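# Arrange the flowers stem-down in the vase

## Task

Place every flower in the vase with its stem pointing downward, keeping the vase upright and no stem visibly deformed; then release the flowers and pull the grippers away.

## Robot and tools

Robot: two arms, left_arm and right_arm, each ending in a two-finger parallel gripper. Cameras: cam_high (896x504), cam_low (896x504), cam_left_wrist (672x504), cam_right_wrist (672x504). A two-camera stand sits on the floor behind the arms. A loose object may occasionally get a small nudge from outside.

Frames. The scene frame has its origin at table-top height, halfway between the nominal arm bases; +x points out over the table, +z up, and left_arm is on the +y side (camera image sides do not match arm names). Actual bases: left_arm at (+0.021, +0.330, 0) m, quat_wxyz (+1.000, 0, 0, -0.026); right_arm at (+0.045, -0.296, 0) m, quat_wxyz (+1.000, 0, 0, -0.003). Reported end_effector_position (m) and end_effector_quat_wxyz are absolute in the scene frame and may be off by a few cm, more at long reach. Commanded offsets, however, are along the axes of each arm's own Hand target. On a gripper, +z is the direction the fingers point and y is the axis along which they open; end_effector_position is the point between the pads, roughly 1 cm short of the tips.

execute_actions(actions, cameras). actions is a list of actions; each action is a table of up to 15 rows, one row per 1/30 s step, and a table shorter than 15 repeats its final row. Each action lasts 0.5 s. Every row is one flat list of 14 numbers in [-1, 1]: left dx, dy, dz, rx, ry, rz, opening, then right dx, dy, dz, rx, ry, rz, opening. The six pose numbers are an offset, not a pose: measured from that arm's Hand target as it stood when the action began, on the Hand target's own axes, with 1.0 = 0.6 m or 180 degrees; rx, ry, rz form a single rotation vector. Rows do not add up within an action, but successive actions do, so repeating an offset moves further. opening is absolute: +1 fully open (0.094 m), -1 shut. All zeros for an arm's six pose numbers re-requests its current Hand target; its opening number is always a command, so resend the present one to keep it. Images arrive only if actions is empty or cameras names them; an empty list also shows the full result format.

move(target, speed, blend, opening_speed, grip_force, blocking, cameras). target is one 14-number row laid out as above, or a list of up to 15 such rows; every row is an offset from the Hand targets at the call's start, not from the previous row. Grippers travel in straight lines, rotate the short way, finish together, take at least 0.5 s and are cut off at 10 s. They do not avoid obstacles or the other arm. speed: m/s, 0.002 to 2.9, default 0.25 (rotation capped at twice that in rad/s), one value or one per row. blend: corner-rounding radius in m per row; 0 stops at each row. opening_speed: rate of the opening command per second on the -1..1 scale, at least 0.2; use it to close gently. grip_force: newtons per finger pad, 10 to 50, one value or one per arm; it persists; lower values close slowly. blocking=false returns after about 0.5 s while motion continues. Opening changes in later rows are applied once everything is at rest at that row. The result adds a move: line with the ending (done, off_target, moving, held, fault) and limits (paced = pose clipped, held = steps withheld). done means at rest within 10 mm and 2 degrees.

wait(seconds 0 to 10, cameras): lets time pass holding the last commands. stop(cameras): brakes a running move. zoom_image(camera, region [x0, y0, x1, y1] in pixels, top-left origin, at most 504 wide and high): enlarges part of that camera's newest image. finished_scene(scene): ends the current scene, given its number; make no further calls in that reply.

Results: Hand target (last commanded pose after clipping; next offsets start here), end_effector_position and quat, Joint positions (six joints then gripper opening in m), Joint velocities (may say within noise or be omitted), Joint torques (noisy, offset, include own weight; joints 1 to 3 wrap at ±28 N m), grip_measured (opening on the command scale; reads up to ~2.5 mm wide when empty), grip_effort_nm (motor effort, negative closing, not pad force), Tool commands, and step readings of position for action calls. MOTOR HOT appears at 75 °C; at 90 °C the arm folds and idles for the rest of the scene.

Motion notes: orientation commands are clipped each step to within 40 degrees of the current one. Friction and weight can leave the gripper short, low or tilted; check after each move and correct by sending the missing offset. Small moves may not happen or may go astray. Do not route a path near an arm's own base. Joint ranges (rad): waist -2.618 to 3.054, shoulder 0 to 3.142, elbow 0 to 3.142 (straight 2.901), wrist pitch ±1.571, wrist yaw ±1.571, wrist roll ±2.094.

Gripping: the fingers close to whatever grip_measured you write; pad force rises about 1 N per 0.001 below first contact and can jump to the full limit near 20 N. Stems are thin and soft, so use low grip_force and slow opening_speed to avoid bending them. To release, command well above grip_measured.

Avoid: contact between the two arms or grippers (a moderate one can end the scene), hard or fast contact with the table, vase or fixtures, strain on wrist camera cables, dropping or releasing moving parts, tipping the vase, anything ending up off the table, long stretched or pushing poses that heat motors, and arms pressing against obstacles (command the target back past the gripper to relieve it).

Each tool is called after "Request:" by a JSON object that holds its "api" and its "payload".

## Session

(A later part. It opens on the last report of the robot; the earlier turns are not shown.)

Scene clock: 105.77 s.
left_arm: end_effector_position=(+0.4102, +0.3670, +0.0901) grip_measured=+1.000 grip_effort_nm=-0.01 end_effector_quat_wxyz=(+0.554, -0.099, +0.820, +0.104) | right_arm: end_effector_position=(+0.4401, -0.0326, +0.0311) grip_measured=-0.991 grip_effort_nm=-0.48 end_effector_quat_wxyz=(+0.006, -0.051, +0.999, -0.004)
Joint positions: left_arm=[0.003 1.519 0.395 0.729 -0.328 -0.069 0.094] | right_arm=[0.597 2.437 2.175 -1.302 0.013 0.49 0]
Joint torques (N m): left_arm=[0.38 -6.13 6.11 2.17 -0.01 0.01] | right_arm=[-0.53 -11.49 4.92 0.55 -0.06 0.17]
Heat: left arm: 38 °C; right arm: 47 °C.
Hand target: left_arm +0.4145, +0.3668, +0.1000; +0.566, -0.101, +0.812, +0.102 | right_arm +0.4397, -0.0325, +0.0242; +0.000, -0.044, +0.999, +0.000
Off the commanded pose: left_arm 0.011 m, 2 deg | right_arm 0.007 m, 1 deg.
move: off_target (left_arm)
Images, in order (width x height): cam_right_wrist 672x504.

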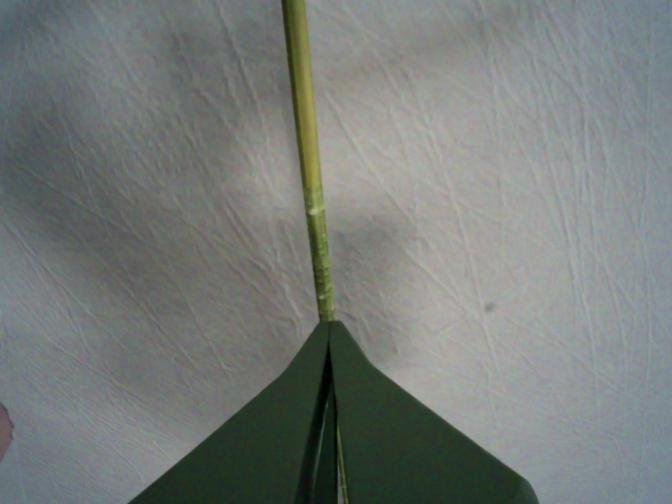

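Request:
{"api": "move", "payload": {"target": [[0,0,0,0,0,0,1,0,0,0,0,0,0,-0.3],[0,0,0,0,0,0,1,0,0,0.0217,0,0,0,-0.3],[0,0,0,0,0,0,1,0,0,0.0217,0,0,0,-1]], "speed": 0.1, "cameras": ["cam_right_wrist"]}}

Scene clock: 109.53 s.
left_arm: end_effector_position=(+0.4102, +0.3670, +0.0901) grip_measured=+1.000 grip_effort_nm=0.00 end_effector_quat_wxyz=(+0.554, -0.099, +0.820, +0.104) | right_arm: end_effector_position=(+0.4405, -0.0323, +0.0202) grip_measured=-0.936 grip_effort_nm=-1.05 end_effector_quat_wxyz=(+0.008, -0.050, +0.999, -0.003)
Joint positions: left_arm=[0.003 1.519 0.395 0.729 -0.328 -0.069 0.094] | right_arm=[0.597 2.437 2.131 -1.255 0.013 0.49 0.003]
Joint torques (N m): left_arm=[0.34 -6.15 6.11 2.17 -0.01 0.01] | right_arm=[-0.51 -11.17 4.9 0.55 -0.06 0.16]
Heat: left arm: 39 °C; right arm: 49 °C.
Hand target: left_arm +0.4145, +0.3668, +0.1000; +0.566, -0.101, +0.812, +0.102 | right_arm +0.4397, -0.0325, +0.0112; +0.000, -0.044, +0.999, +0.000
Off the commanded pose: left_arm 0.011 m, 2 deg | right_arm 0.009 m, 1 deg.
move: off_target (left_arm)
Images, in order (width x height): cam_right_wrist 672x504.

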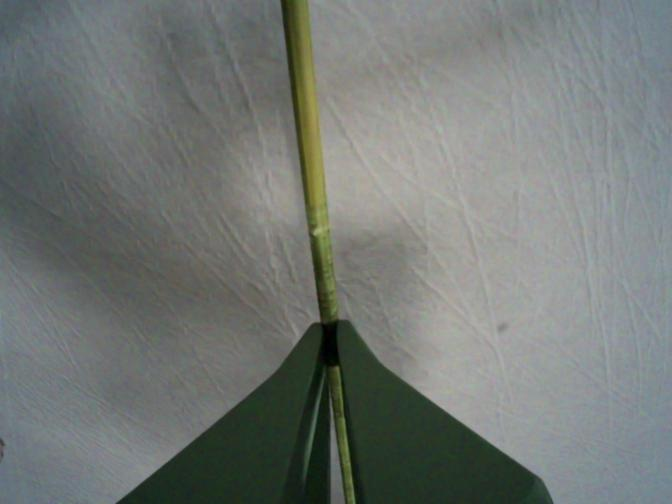

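Request:
{"api": "move", "payload": {"target": [[0,0,0,0,0,0,1,0,0,-0.265,0,0,0,-1],[0,0,0,0,0,0,1,0.262,0.161,-0.94,-0.2287,-0.481,-0.2152,-1],[0,0,0,0,0,0,1,0.150,0.290,-0.94,-0.2287,-0.481,-0.2152,-1]], "speed": [0.2,0.35,0.15], "blend": [0.03,0.02,0], "cameras": ["all"]}}

Request:
{"api": "zoom_image", "payload": {"camera": "cam_low", "region": [360, 60, 610, 300]}}

Request:
{"api": "zoom_image", "payload": {"camera": "cam_high", "region": [300, 200, 460, 340]}}

Scene clock: 121.57 s.
left_arm: end_effector_position=(+0.4102, +0.3670, +0.0901) grip_measured=+1.000 grip_effort_nm=-0.01 end_effector_quat_wxyz=(+0.554, -0.099, +0.820, +0.104) | right_arm: end_effector_position=(+0.3366, +0.1345, +0.5626) grip_measured=-0.936 grip_effort_nm=-1.05 end_effector_quat_wxyz=(+0.632, -0.321, +0.621, +0.334)
Joint positions: left_arm=[0.003 1.519 0.395 0.729 -0.328 -0.069 0.094] | right_arm=[0.985 1.936 2.592 -0.633 0.016 0.008 0.003]
Joint torques (N m): left_arm=[0.38 -6.13 6.11 2.17 -0.01 0.01] | right_arm=[-0.5 -7.57 7.77 2.31 -0.11 -0.03]
Heat: left arm: 39 °C; right arm: 51 °C.
Hand target: left_arm +0.4145, +0.3668, +0.1000; +0.566, -0.101, +0.812, +0.102 | right_arm +0.3347, +0.1327, +0.5752; +0.643, -0.321, +0.606, +0.341
Off the commanded pose: left_arm 0.011 m, 2 deg | right_arm 0.013 m, 2 deg.
move: off_target (left_arm, right_arm)

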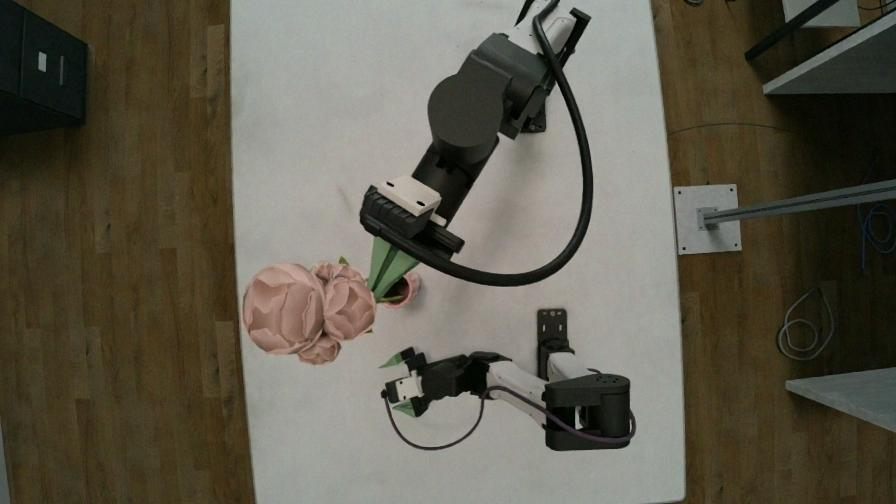

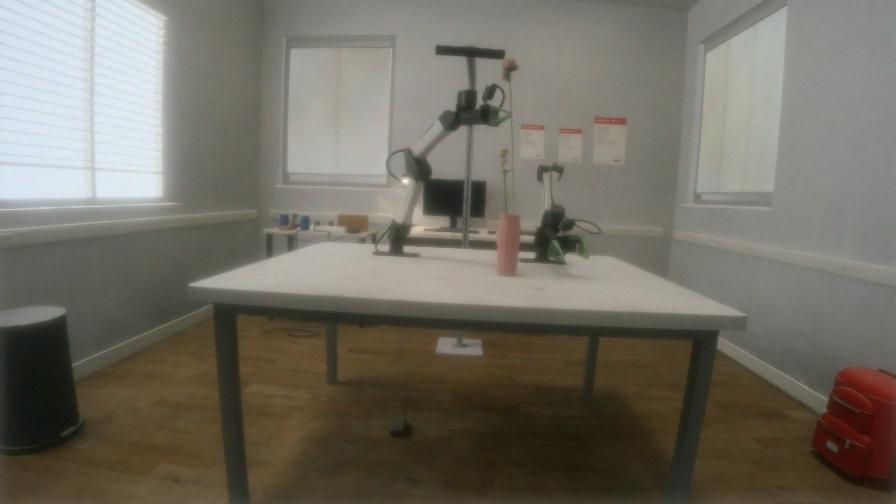

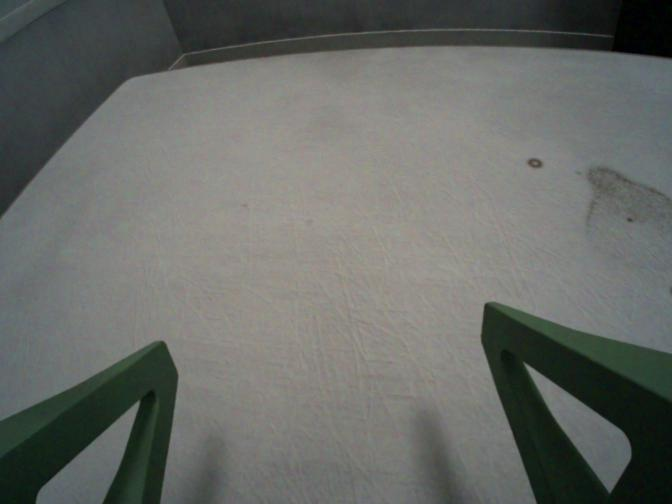

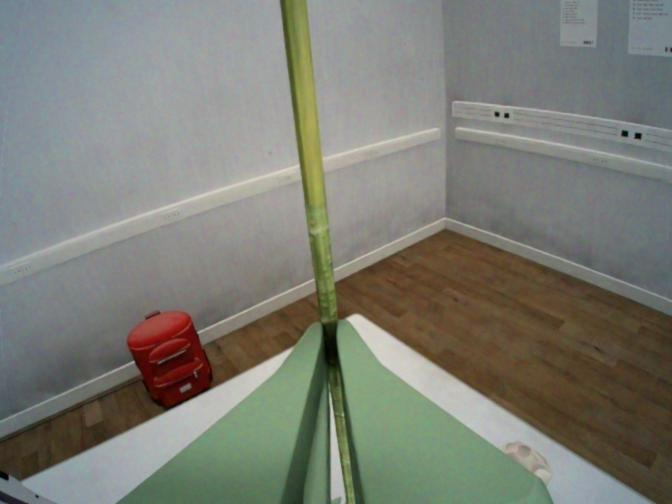

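Scaled by 2.016.

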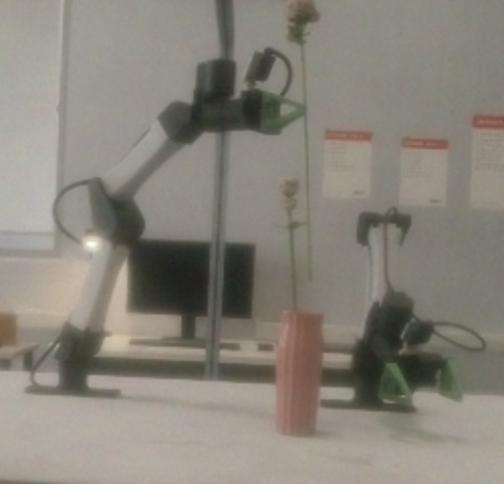

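Scaled by 3.150.

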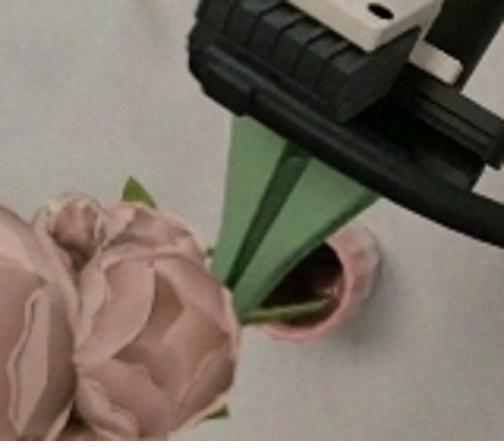

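Request:
{"api": "move", "payload": {"target": [[0,0,0,0,0,0,1,0.02,-0.0157,0.004,0,0,0,-1],[0,0,0,0,0,0,1,0.4,-0.0157,-0.018,0,0,0,-1]], "speed": [0.1,0.15], "cameras": ["cam_high","cam_low"]}}

Request:
{"api": "zoom_image", "payload": {"camera": "cam_low", "region": [360, 60, 610, 300]}}

Request:
{"api": "zoom_image", "payload": {"camera": "cam_high", "region": [300, 200, 460, 340]}}

Scene clock: 128.30 s.
left_arm: end_effector_position=(+0.4102, +0.3670, +0.0901) grip_measured=+1.000 grip_effort_nm=-0.01 end_effector_quat_wxyz=(+0.554, -0.099, +0.820, +0.104) | right_arm: end_effector_position=(+0.3455, +0.1348, +0.3230) grip_measured=-0.936 grip_effort_nm=-1.05 end_effector_quat_wxyz=(+0.630, -0.323, +0.621, +0.334)
Joint positions: left_arm=[0.003 1.519 0.395 0.729 -0.328 -0.069 0.094] | right_arm=[0.962 1.616 1.14 0.494 -0.01 0.008 0.003]
Joint torques (N m): left_arm=[0.35 -6.15 6.09 2.16 -0.02 0.01] | right_arm=[-0.85 -8.83 6.35 2.52 -0.11 -0.01]
Heat: left arm: 40 °C; right arm: 50 °C.
Hand target: left_arm +0.4145, +0.3668, +0.1000; +0.566, -0.101, +0.812, +0.102 | right_arm +0.3441, +0.1305, +0.3350; +0.643, -0.321, +0.606, +0.341
Off the commanded pose: left_arm 0.011 m, 2 deg | right_arm 0.013 m, 2 deg.
move: off_target (left_arm, right_arm)
Images, in order (width x height): cam_high 896x504, cam_low 896x504.

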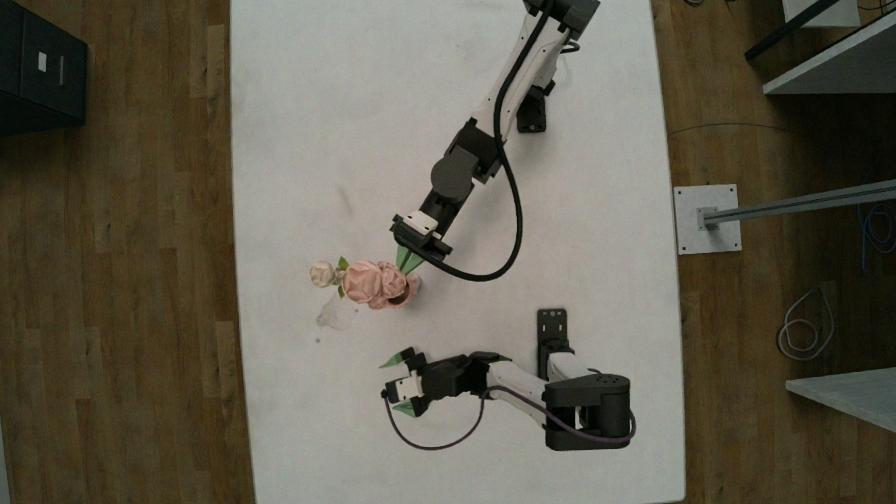

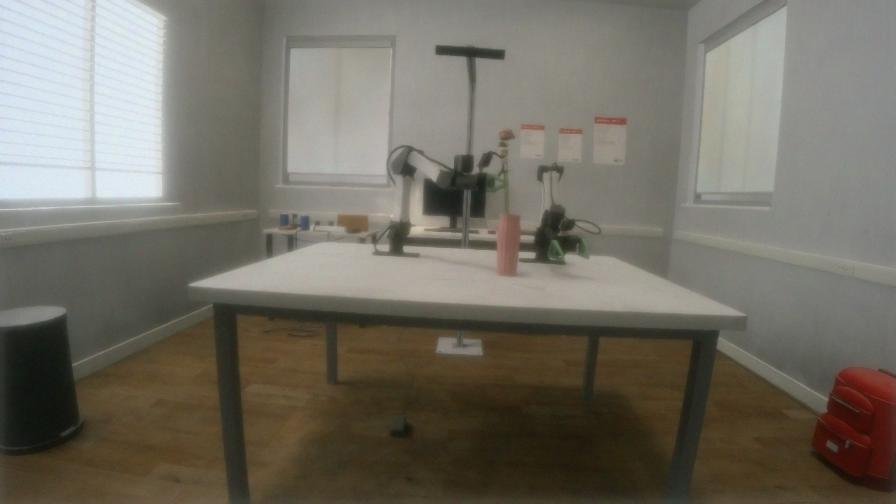

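Scaled by 2.016.

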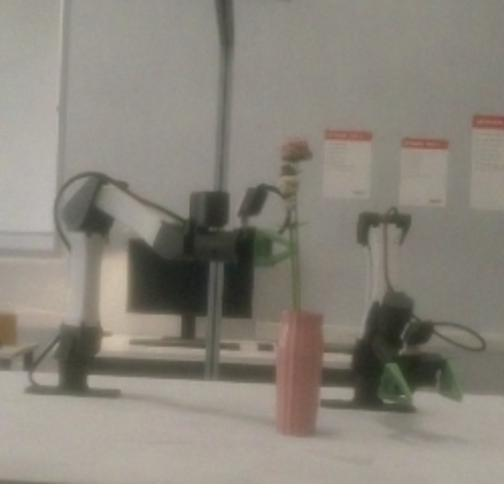

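Scaled by 3.150.

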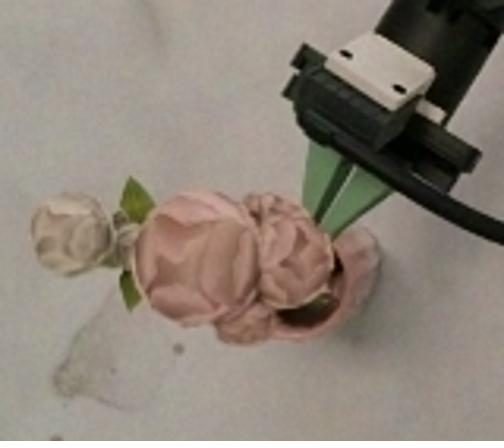

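Inserted. Lower, release, retreat.

Request:
{"api": "move", "payload": {"target": [[0,0,0,0,0,0,1,0.055,0,-0.003,0,0,0,-1],[0,0,0,0,0,0,1,0.055,0,-0.003,0,0,0,-0.4],[0,0,0,0,0,0,1,0.055,0,-0.29,0,0,0,-0.4]], "speed": [0.06,0.1,0.2], "opening_speed": 1.0, "cameras": ["cam_high","cam_low","cam_right_wrist"]}}

Scene clock: 133.27 s.
left_arm: end_effector_position=(+0.4102, +0.3670, +0.0901) grip_measured=+1.000 grip_effort_nm=-0.01 end_effector_quat_wxyz=(+0.554, -0.099, +0.820, +0.104) | right_arm: end_effector_position=(+0.2485, -0.0098, +0.2936) grip_measured=-0.402 grip_effort_nm=0.07 end_effector_quat_wxyz=(+0.642, -0.318, +0.609, +0.340)
Joint positions: left_arm=[0.003 1.519 0.395 0.729 -0.328 -0.069 0.094] | right_arm=[0.939 0.892 0.496 0.453 -0.034 0.008 0.028]
Joint torques (N m): left_arm=[0.34 -6.15 6.08 2.18 -0.01 0.01] | right_arm=[-1.03 -2.65 6.06 2.21 -0.12 0.01]
Heat: left arm: 40 °C; right arm: 49 °C.
Hand target: left_arm +0.4145, +0.3668, +0.1000; +0.566, -0.101, +0.812, +0.102 | right_arm +0.2478, -0.0117, +0.2917; +0.643, -0.321, +0.606, +0.341
Off the commanded pose: left_arm 0.011 m, 2 deg | right_arm 0.003 m, 1 deg.
move: off_target (left_arm)
Images, in order (width x height): cam_high 896x504, cam_low 896x504, cam_right_wrist 672x504.

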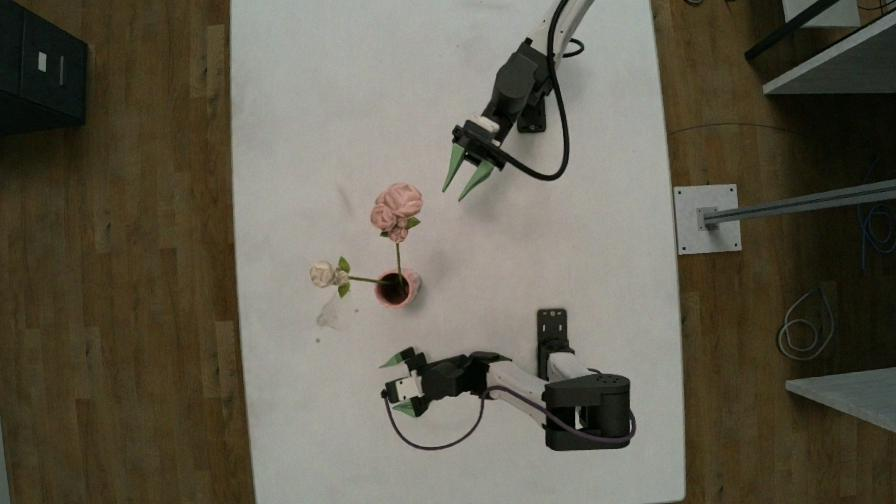

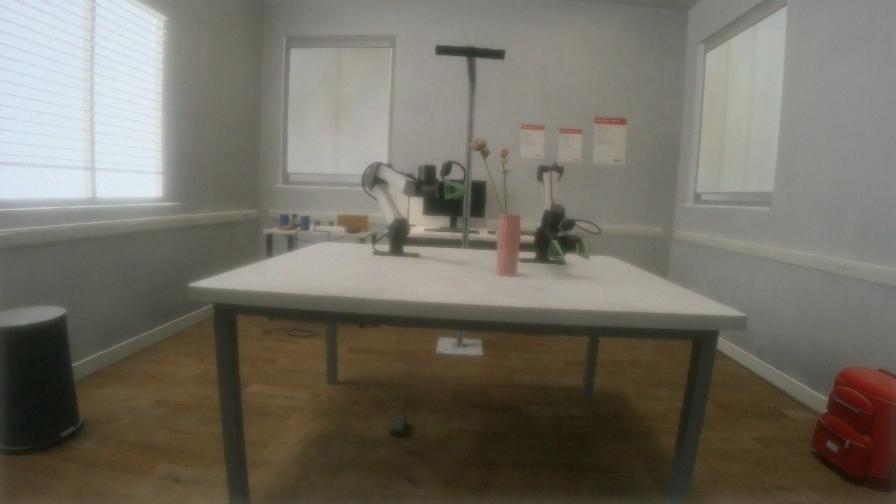

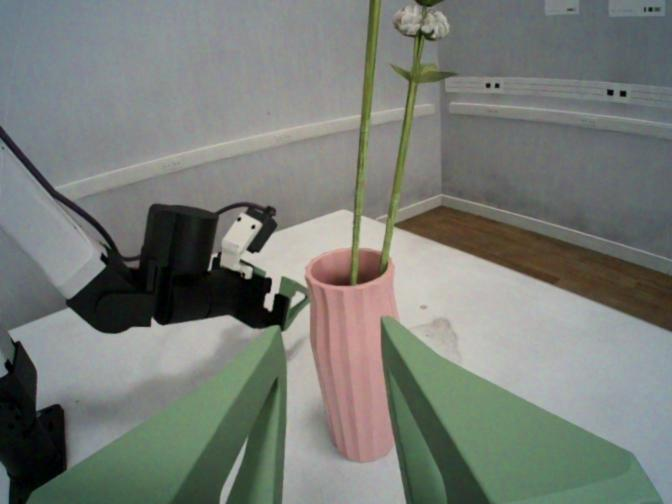

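Request:
{"api": "finished_scene", "payload": {"scene": 2}}

The scene is finished: the task was done.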